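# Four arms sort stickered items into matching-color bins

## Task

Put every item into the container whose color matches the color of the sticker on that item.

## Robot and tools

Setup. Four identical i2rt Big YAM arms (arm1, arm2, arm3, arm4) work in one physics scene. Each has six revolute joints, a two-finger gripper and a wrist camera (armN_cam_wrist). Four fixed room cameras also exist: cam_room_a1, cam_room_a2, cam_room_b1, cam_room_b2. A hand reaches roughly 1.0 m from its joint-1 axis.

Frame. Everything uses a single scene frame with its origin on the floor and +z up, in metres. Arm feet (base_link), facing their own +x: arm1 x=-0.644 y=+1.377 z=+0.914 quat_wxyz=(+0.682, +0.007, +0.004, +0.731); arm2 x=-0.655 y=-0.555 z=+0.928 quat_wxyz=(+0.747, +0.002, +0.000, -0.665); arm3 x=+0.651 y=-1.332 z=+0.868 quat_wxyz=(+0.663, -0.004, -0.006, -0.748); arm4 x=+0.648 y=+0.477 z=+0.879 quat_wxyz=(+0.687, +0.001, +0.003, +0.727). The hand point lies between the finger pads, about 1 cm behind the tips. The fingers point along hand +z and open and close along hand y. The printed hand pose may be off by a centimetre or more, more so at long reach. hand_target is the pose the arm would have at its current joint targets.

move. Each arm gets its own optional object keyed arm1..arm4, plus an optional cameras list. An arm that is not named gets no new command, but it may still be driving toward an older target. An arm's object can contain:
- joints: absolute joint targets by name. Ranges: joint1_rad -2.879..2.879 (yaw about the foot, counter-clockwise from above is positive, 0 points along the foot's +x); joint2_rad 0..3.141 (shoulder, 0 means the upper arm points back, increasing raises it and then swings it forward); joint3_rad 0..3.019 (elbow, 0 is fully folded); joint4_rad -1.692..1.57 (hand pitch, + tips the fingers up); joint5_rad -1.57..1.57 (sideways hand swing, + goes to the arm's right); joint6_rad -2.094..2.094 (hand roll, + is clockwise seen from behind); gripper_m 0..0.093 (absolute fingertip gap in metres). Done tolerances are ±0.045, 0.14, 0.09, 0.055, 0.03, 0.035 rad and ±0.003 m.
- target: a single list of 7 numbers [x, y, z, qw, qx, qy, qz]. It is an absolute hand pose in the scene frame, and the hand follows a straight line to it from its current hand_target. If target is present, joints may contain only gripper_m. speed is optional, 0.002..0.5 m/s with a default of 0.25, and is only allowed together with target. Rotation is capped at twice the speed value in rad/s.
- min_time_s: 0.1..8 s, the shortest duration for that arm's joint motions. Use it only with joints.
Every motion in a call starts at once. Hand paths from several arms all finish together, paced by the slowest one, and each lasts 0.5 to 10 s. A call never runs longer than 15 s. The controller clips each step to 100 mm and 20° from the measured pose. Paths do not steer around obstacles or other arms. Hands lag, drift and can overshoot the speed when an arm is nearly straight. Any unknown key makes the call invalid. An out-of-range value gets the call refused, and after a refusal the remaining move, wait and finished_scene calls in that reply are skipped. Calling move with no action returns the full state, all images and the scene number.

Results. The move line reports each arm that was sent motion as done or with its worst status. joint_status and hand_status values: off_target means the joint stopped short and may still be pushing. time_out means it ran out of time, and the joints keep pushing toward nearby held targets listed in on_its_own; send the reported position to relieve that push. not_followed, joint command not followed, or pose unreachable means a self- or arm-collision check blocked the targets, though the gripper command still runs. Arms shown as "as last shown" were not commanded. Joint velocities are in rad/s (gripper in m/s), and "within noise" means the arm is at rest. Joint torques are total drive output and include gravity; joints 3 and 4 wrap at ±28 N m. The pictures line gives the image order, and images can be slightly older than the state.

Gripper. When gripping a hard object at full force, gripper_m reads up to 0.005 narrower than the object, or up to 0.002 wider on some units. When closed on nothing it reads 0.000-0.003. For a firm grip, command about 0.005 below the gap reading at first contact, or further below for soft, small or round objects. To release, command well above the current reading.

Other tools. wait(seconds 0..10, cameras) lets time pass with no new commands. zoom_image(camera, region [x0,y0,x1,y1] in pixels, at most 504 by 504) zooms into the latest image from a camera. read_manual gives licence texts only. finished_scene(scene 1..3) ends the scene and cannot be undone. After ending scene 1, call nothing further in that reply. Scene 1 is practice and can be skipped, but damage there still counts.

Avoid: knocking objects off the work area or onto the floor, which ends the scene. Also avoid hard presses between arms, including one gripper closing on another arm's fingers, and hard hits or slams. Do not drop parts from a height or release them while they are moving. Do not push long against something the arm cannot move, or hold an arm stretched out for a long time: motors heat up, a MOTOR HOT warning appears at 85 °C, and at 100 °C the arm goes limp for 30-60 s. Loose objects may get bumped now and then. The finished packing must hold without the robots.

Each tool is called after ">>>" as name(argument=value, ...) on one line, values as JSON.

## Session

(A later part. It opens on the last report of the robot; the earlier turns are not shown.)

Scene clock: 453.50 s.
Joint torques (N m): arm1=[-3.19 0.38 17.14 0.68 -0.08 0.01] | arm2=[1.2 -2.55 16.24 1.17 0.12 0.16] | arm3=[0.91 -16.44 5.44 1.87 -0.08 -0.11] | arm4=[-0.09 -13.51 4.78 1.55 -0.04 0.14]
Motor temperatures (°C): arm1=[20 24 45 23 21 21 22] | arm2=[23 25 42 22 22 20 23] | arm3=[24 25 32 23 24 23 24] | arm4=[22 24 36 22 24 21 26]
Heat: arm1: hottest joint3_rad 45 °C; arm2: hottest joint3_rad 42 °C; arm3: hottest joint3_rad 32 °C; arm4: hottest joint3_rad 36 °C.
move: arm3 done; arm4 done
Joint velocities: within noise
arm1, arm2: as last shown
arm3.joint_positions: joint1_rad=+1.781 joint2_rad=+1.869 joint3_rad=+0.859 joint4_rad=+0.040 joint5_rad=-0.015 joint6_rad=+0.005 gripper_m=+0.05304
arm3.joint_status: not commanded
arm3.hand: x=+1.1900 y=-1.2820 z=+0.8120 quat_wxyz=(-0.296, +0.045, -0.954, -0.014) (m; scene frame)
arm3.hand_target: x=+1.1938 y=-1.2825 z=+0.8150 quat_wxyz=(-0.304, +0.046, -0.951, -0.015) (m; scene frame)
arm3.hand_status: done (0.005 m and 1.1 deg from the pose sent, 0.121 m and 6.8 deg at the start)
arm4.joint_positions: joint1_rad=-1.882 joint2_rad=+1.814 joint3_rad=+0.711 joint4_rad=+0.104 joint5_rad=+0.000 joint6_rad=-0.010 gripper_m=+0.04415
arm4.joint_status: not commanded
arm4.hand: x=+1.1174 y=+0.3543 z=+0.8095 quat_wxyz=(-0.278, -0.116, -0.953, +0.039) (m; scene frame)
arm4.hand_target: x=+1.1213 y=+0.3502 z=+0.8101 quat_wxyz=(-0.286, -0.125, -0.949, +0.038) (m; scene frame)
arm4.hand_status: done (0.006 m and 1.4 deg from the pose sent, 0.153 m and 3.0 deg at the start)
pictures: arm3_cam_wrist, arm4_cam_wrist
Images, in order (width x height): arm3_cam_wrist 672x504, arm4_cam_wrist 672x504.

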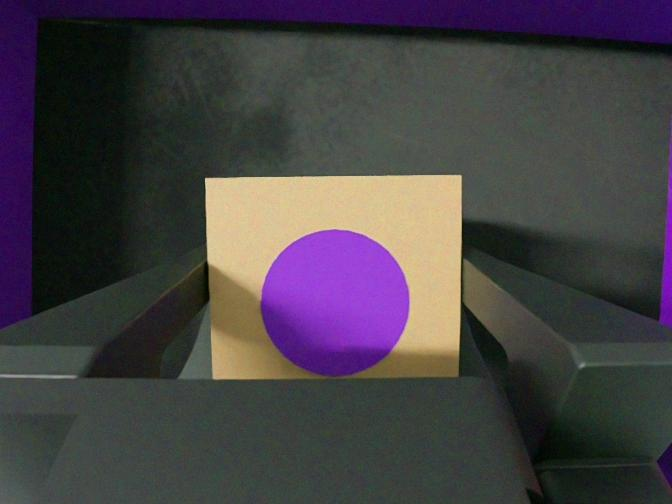

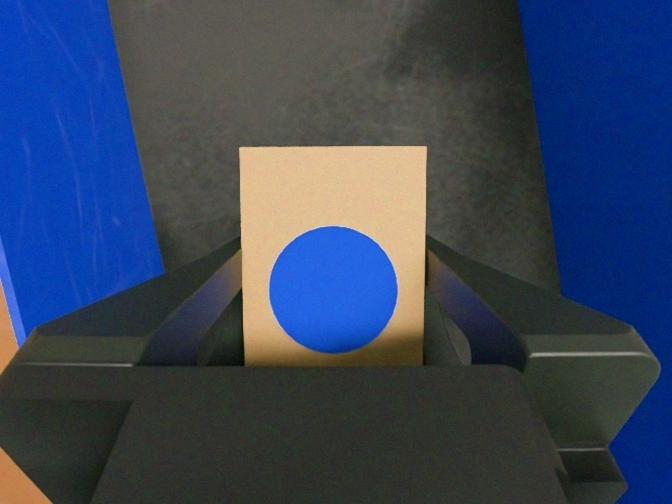

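>>> move(arm3={"target": [1.1937, -1.2824, 0.750, 0.2900, -0.0470, 0.9560, 0.0142], "speed": 0.1}, arm4={"target": [1.1233, 0.3492, 0.756, 0.2857, 0.1250, 0.9494, -0.0376], "speed": 0.1}, cameras=["cam_room_a1", "cam_room_a2"])

Scene clock: 461.50 s.
Joint torques (N m): arm1=[-2.37 0.73 16.98 0.69 0.02 0.02] | arm2=[1.26 -2.55 16.24 1.18 0.11 0.14] | arm3=[0.97 -13.98 6.2 1.62 -0.04 -0.11] | arm4=[0.09 -13.92 4.66 1.57 -0.07 0.14]
Motor temperatures (°C): arm1=[20 24 45 23 21 21 22] | arm2=[23 25 43 22 22 20 23] | arm3=[24 25 31 23 24 23 25] | arm4=[22 24 35 22 24 21 26]
Heat: arm1: hottest joint3_rad 45 °C; arm2: hottest joint3_rad 43 °C; arm3: hottest joint3_rad 31 °C; arm4: hottest joint3_rad 35 °C.
move: arm3 off_target; arm4 off_target
Joint velocities: within noise
arm1, arm2: as last shown
arm3.joint_positions: joint1_rad=+1.781 joint2_rad=+2.006 joint3_rad=+0.860 joint4_rad=+0.162 joint5_rad=-0.015 joint6_rad=+0.005 gripper_m=+0.05304
arm3.joint_status: not commanded
arm3.hand: x=+1.1869 y=-1.2830 z=+0.7584 quat_wxyz=(-0.289, +0.045, -0.956, -0.014) (m; scene frame)
arm3.hand_target: x=+1.1934 y=-1.2825 z=+0.7502 quat_wxyz=(-0.290, +0.047, -0.956, -0.014) (m; scene frame)
arm3.hand_status: off_target (0.011 m and 0.3 deg from the pose sent, 0.062 m and 0.7 deg at the start)
arm4.joint_positions: joint1_rad=-1.882 joint2_rad=+1.976 joint3_rad=+0.711 joint4_rad=+0.258 joint5_rad=-0.001 joint6_rad=-0.010 gripper_m=+0.04415
arm4.joint_status: not commanded
arm4.hand: x=+1.1128 y=+0.3554 z=+0.7550 quat_wxyz=(-0.274, -0.116, -0.954, +0.038) (m; scene frame)
arm4.hand_target: x=+1.1231 y=+0.3493 z=+0.7563 quat_wxyz=(-0.286, -0.125, -0.949, +0.038) (m; scene frame)
arm4.hand_status: off_target (0.012 m and 1.8 deg from the pose sent, 0.054 m and 1.4 deg at the start)
pictures: cam_room_a1, cam_room_a2
Images, in order (width x height): cam_room_a1 672x504, cam_room_a2 672x504.

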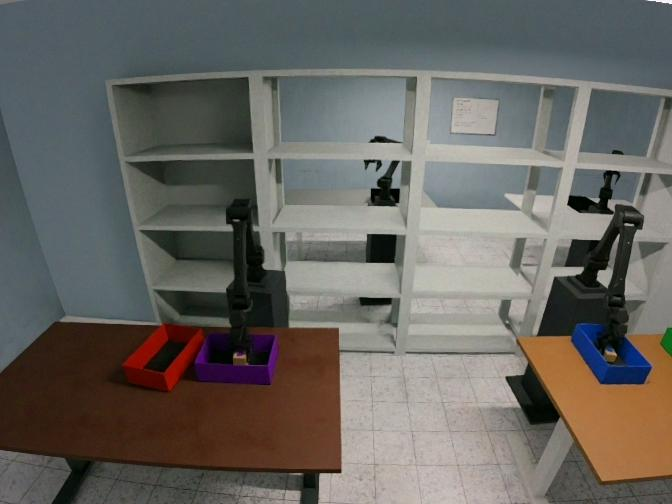

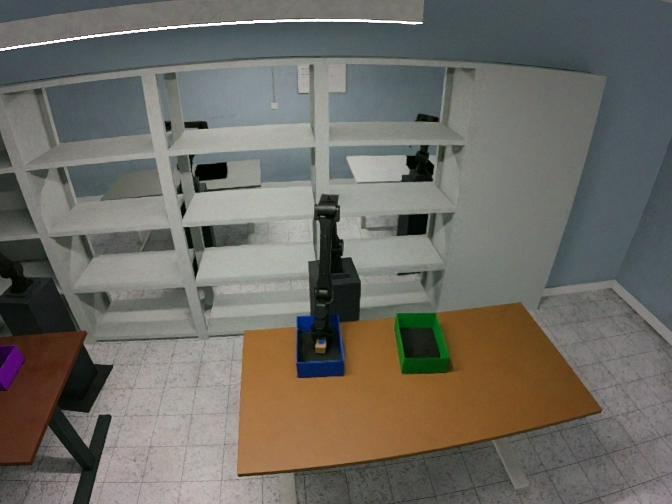

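>>> move(arm3={"target": [1.1937, -1.2824, 0.740, 0.2900, -0.0470, 0.9560, 0.0142], "speed": 0.05}, arm4={"target": [1.1243, 0.3492, 0.746, 0.2857, 0.1250, 0.9494, -0.0376], "speed": 0.05}, cameras=["arm3_cam_wrist", "arm4_cam_wrist"])

Scene clock: 465.80 s.
Joint torques (N m): arm1=[-2.37 0.62 16.99 0.69 -0.03 -0.02] | arm2=[1.14 -2.55 16.24 1.2 0.11 0.16] | arm3=[0.97 -12.69 6.01 1.36 -0.03 -0.1] | arm4=[0.44 -13.57 4.83 1.48 -0.02 0.16]
Motor temperatures (°C): arm1=[20 24 45 23 21 21 22] | arm2=[23 25 43 22 22 20 23] | arm3=[24 25 31 23 24 23 25] | arm4=[22 24 34 22 24 21 26]
Heat: arm1: hottest joint3_rad 45 °C; arm2: hottest joint3_rad 43 °C; arm3: hottest joint3_rad 31 °C; arm4: hottest joint3_rad 34 °C.
move: arm3 off_target; arm4 off_target
Joint velocities: within noise
arm1, arm2: as last shown
arm3.joint_positions: joint1_rad=+1.781 joint2_rad=+2.016 joint3_rad=+0.865 joint4_rad=+0.193 joint5_rad=-0.015 joint6_rad=+0.005 gripper_m=+0.05304
arm3.joint_status: not commanded
arm3.hand: x=+1.1931 y=-1.2824 z=+0.7587 quat_wxyz=(-0.301, +0.045, -0.952, -0.015) (m; scene frame)
arm3.hand_target: x=+1.1929 y=-1.2826 z=+0.7407 quat_wxyz=(-0.290, +0.047, -0.956, -0.014) (m; scene frame)
arm3.hand_status: off_target (0.019 m and 1.4 deg from the pose sent, 0.020 m and 0.3 deg at the start)
arm4.joint_positions: joint1_rad=-1.882 joint2_rad=+2.003 joint3_rad=+0.711 joint4_rad=+0.283 joint5_rad=-0.001 joint6_rad=-0.010 gripper_m=+0.04415
arm4.joint_status: not commanded
arm4.hand: x=+1.1112 y=+0.3557 z=+0.7461 quat_wxyz=(-0.273, -0.117, -0.954, +0.038) (m; scene frame)
arm4.hand_target: x=+1.1239 y=+0.3493 z=+0.7464 quat_wxyz=(-0.286, -0.125, -0.949, +0.038) (m; scene frame)
arm4.hand_status: off_target (0.015 m and 1.8 deg from the pose sent, 0.016 m and 1.8 deg at the start)
pictures: arm3_cam_wrist, arm4_cam_wrist
Images, in order (width x height): arm3_cam_wrist 672x504, arm4_cam_wrist 672x504.

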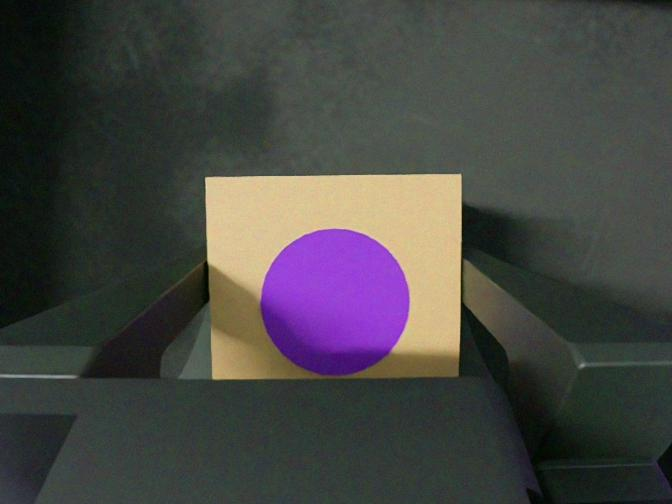

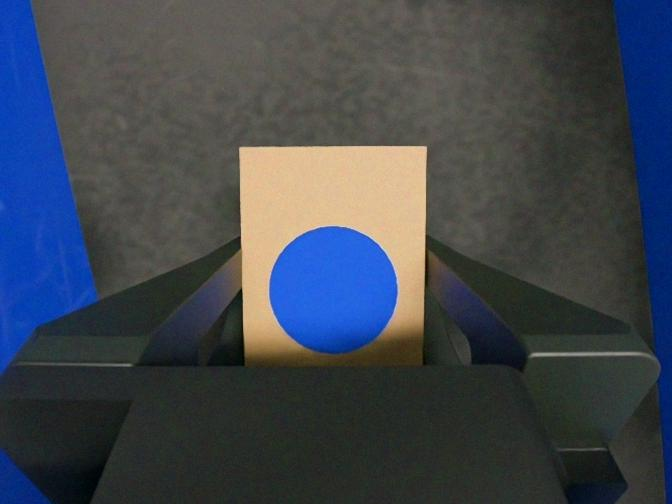

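>>> move(arm3={"joints": {"gripper_m": 0.085}}, arm4={"target": [1.1243, 0.3492, 0.737, 0.2840, 0.1250, 0.9499, -0.0374], "speed": 0.05}, cameras=["arm3_cam_wrist"])

Scene clock: 470.43 s.
Joint torques (N m): arm1=[-2.43 0.73 16.94 0.7 -0.03 0] | arm2=[1.26 -2.55 16.24 1.2 0.11 0.14] | arm3=[1.03 -15.97 5.59 1.25 -0.01 -0.09] | arm4=[0.03 -12.81 4.53 1.68 -0.01 0.2]
Motor temperatures (°C): arm1=[20 24 45 23 21 21 22] | arm2=[23 25 43 22 22 20 23] | arm3=[24 25 31 23 24 23 25] | arm4=[22 24 34 22 24 21 26]
Heat: arm1: hottest joint3_rad 45 °C; arm2: hottest joint3_rad 43 °C; arm3: hottest joint3_rad 31 °C; arm4: hottest joint3_rad 34 °C.
move: arm3 done; arm4 off_target
Joint velocities: within noise
arm1, arm2: as last shown
arm3.joint_positions: joint1_rad=+1.781 joint2_rad=+2.048 joint3_rad=+0.866 joint4_rad=+0.193 joint5_rad=-0.015 joint6_rad=+0.005 gripper_m=+0.08496
arm3.joint_status: all done
arm3.hand: x=+1.1860 y=-1.2832 z=+0.7423 quat_wxyz=(-0.286, +0.045, -0.957, -0.014) (m; scene frame)
arm3.hand_target: x=+1.1928 y=-1.2826 z=+0.7406 quat_wxyz=(-0.290, +0.047, -0.956, -0.014) (m; scene frame)
arm3.hand_status: not commanded
arm4.joint_positions: joint1_rad=-1.882 joint2_rad=+2.019 joint3_rad=+0.723 joint4_rad=+0.304 joint5_rad=-0.001 joint6_rad=-0.010 gripper_m=+0.04415
arm4.joint_status: not commanded
arm4.hand: x=+1.1181 y=+0.3539 z=+0.7445 quat_wxyz=(-0.281, -0.116, -0.952, +0.039) (m; scene frame)
arm4.hand_target: x=+1.1240 y=+0.3492 z=+0.7372 quat_wxyz=(-0.284, -0.125, -0.950, +0.037) (m; scene frame)
arm4.hand_status: off_target (0.011 m and 1.1 deg from the pose sent, 0.017 m and 1.7 deg at the start)
pictures: arm3_cam_wrist
Images, in order (width x height): arm3_cam_wrist 672x504.

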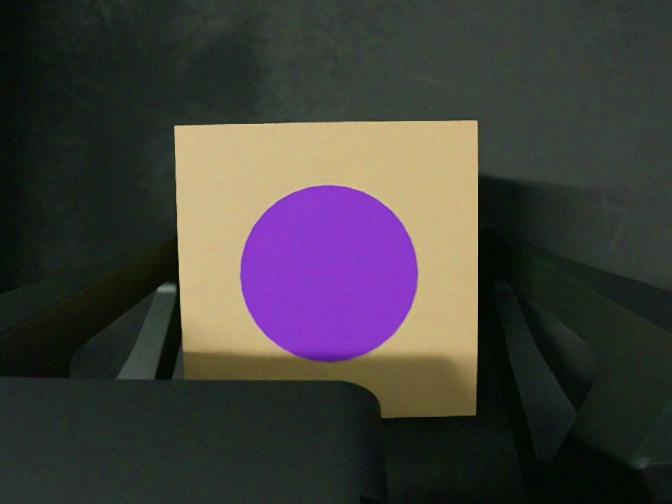

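>>> move(arm3={"target": [1.149, -1.2867, 0.95, 0.2900, -0.0470, 0.9560, 0.0142], "speed": 0.08}, arm4={"target": [1.1243, 0.3492, 0.727, 0.2840, 0.1250, 0.9499, -0.0374], "speed": 0.05}, cameras=["arm3_cam_wrist", "arm4_cam_wrist"])

Scene clock: 480.50 s.
Joint torques (N m): arm1=[-2.78 0.5 16.98 0.75 -0.04 0] | arm2=[1.08 -2.55 16.24 1.16 0.11 0.14] | arm3=[0.62 -13.27 9.33 0.79 -0.08 -0.13] | arm4=[0.32 -11.34 4.1 1.42 0.03 0.18]
Motor temperatures (°C): arm1=[20 24 45 23 21 21 22] | arm2=[23 25 43 22 22 20 23] | arm3=[24 25 30 23 24 23 24] | arm4=[22 24 33 22 24 21 26]
Heat: arm1: hottest joint3_rad 45 °C; arm2: hottest joint3_rad 43 °C; arm3: hottest joint3_rad 30 °C; arm4: hottest joint3_rad 33 °C.
move: arm3 off_target; arm4 off_target
Joint velocities: within noise
arm1, arm2: as last shown
arm3.joint_positions: joint1_rad=+1.781 joint2_rad=+1.483 joint3_rad=+0.824 joint4_rad=-0.344 joint5_rad=-0.018 joint6_rad=+0.002 gripper_m=+0.08496
arm3.joint_status: not commanded
arm3.hand: x=+1.1401 y=-1.2842 z=+0.9378 quat_wxyz=(-0.279, +0.047, -0.959, -0.015) (m; scene frame)
arm3.hand_target: x=+1.1487 y=-1.2868 z=+0.9500 quat_wxyz=(-0.290, +0.047, -0.956, -0.014) (m; scene frame)
arm3.hand_status: off_target (0.015 m and 1.3 deg from the pose sent, 0.211 m and 0.5 deg at the start)
arm4.joint_positions: joint1_rad=-1.882 joint2_rad=+2.031 joint3_rad=+0.732 joint4_rad=+0.336 joint5_rad=-0.002 joint6_rad=-0.008 gripper_m=+0.04415
arm4.joint_status: not commanded
arm4.hand: x=+1.1263 y=+0.3518 z=+0.7452 quat_wxyz=(-0.295, -0.117, -0.948, +0.040) (m; scene frame)
arm4.hand_target: x=+1.1236 y=+0.3494 z=+0.7277 quat_wxyz=(-0.284, -0.125, -0.950, +0.037) (m; scene frame)
arm4.hand_status: off_target (0.018 m and 1.6 deg from the pose sent, 0.019 m and 1.1 deg at the start)
pictures: arm3_cam_wrist, arm4_cam_wrist
Images, in order (width x height): arm3_cam_wrist 672x504, arm4_cam_wrist 672x504.

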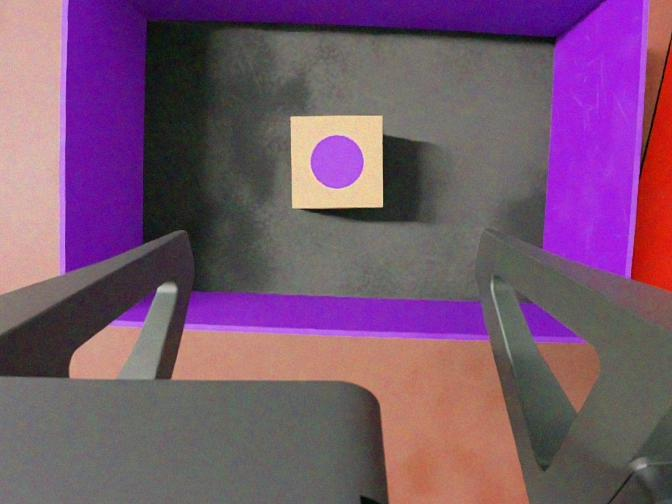

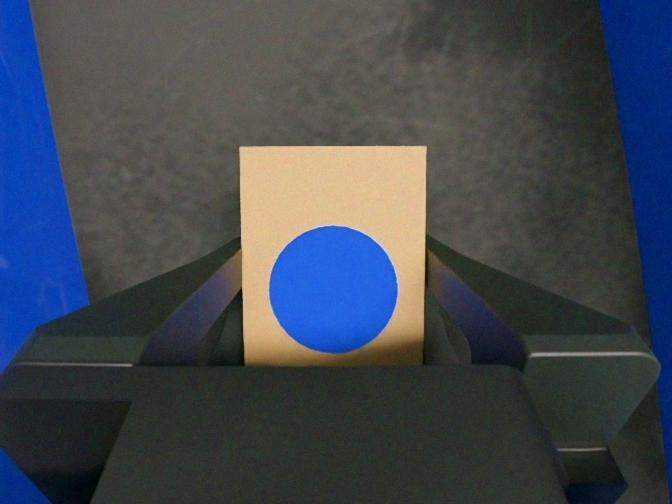

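>>> move(arm4={"joints": {"gripper_m": 0.075}}, cameras=["arm4_cam_wrist"])

>>> move(arm4={"target": [1.06, 0.363, 0.95, 0.2840, 0.1250, 0.9499, -0.0374], "speed": 0.08}, cameras=["arm4_cam_wrist", "arm3_cam_wrist", "cam_room_a1", "cam_room_a2"])

Scene clock: 484.63 s.
Joint torques (N m): arm1=[-2.43 0.85 17.03 0.9 -0.06 -0.02] | arm2=[1.2 -2.67 16.23 1.21 0.11 0.15] | arm3=[0.56 -13.33 9.39 0.8 -0.07 -0.12] | arm4=[0.09 -13.33 3.85 1.18 0.09 0.15]
Motor temperatures (°C): arm1=[20 24 45 23 21 21 21] | arm2=[23 25 43 22 22 20 23] | arm3=[24 25 30 23 24 23 24] | arm4=[22 24 33 22 24 21 26]
Heat: arm1: hottest joint3_rad 45 °C; arm2: hottest joint3_rad 43 °C; arm3: hottest joint3_rad 30 °C; arm4: hottest joint3_rad 33 °C.
move: arm4 done
Joint velocities: within noise
arm1, arm2, arm3: as last shown
arm4.joint_positions: joint1_rad=-1.882 joint2_rad=+2.052 joint3_rad=+0.735 joint4_rad=+0.339 joint5_rad=-0.003 joint6_rad=-0.008 gripper_m=+0.07491
arm4.joint_status: all done
arm4.hand: x=+1.1232 y=+0.3532 z=+0.7366 quat_wxyz=(-0.288, -0.116, -0.950, +0.039) (m; scene frame)
arm4.hand_target: x=+1.1235 y=+0.3494 z=+0.7277 quat_wxyz=(-0.284, -0.125, -0.950, +0.037) (m; scene frame)
arm4.hand_status: not commanded
pictures: arm4_cam_wrist
Images, in order (width x height): arm4_cam_wrist 672x504.

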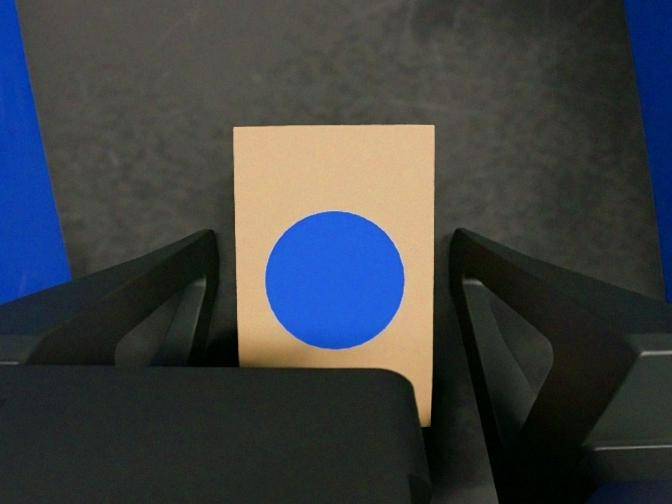

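Scene clock: 488.10 s.
Joint torques (N m): arm1=[-3.08 0.62 17.02 0.75 -0.03 0.01] | arm2=[1.32 -2.55 16.23 1.17 0.11 0.15] | arm3=[0.5 -13.22 9.39 0.79 -0.08 -0.12] | arm4=[0.32 -9.82 8.36 0.58 -0.06 0.05]
Motor temperatures (°C): arm1=[20 24 45 23 21 21 21] | arm2=[23 25 43 22 22 20 23] | arm3=[24 25 30 23 24 23 24] | arm4=[22 24 33 22 24 21 26]
Heat: arm1: hottest joint3_rad 45 °C; arm2: hottest joint3_rad 43 °C; arm3: hottest joint3_rad 30 °C; arm4: hottest joint3_rad 33 °C.
move: arm4 off_target
Joint velocities: within noise
arm1, arm2, arm3: as last shown
arm4.joint_positions: joint1_rad=-1.894 joint2_rad=+1.316 joint3_rad=+0.629 joint4_rad=-0.314 joint5_rad=-0.007 joint6_rad=-0.008 gripper_m=+0.07492
arm4.joint_status: not commanded
arm4.hand: x=+1.0545 y=+0.3672 z=+0.9403 quat_wxyz=(-0.277, -0.122, -0.952, +0.037) (m; scene frame)
arm4.hand_target: x=+1.0599 y=+0.3630 z=+0.9500 quat_wxyz=(-0.284, -0.125, -0.950, +0.037) (m; scene frame)
arm4.hand_status: off_target (0.012 m and 1.0 deg from the pose sent, 0.223 m and 1.1 deg at the start)
pictures: arm3_cam_wrist, arm4_cam_wrist, cam_room_a1, cam_room_a2
Images, in order (width x height): arm3_cam_wrist 672x504, arm4_cam_wrist 672x504, cam_room_a1 672x504, cam_room_a2 672x504.

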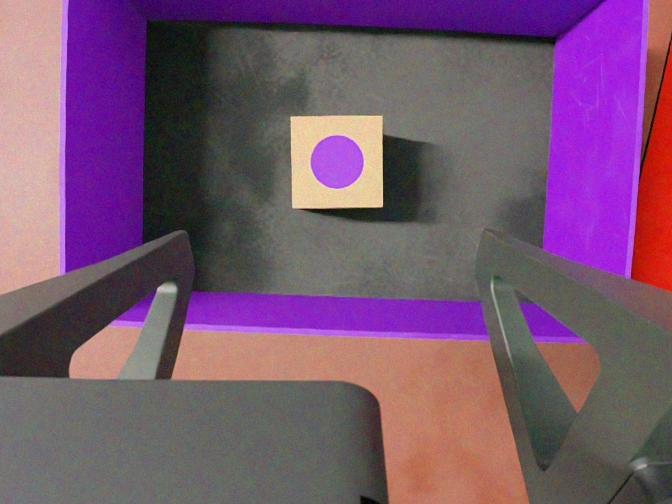

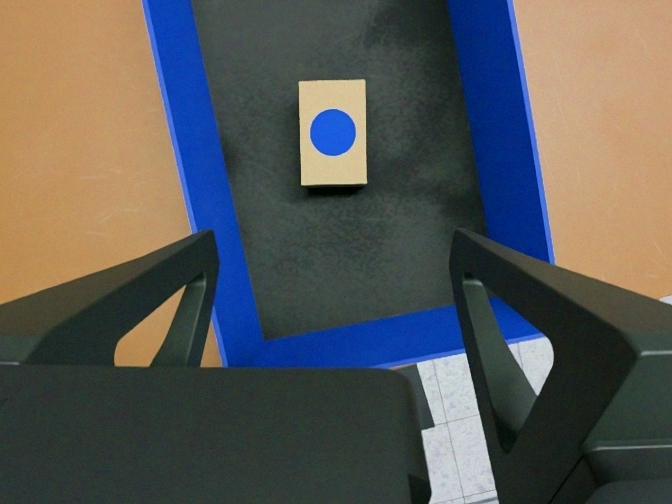

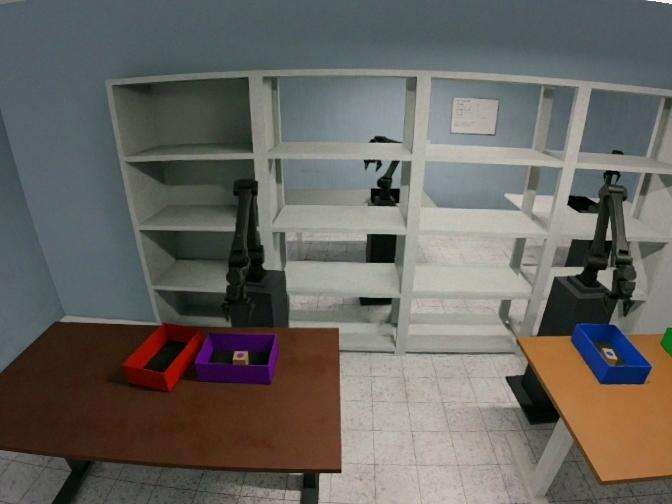

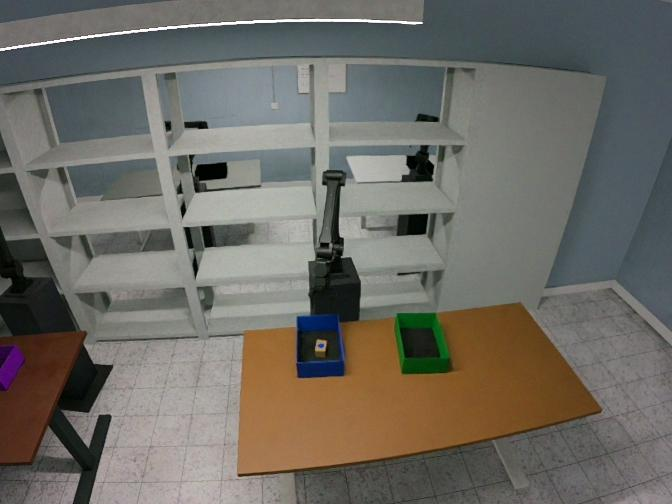

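>>> finished_scene(scene=2)

The scene is finished: the task was done.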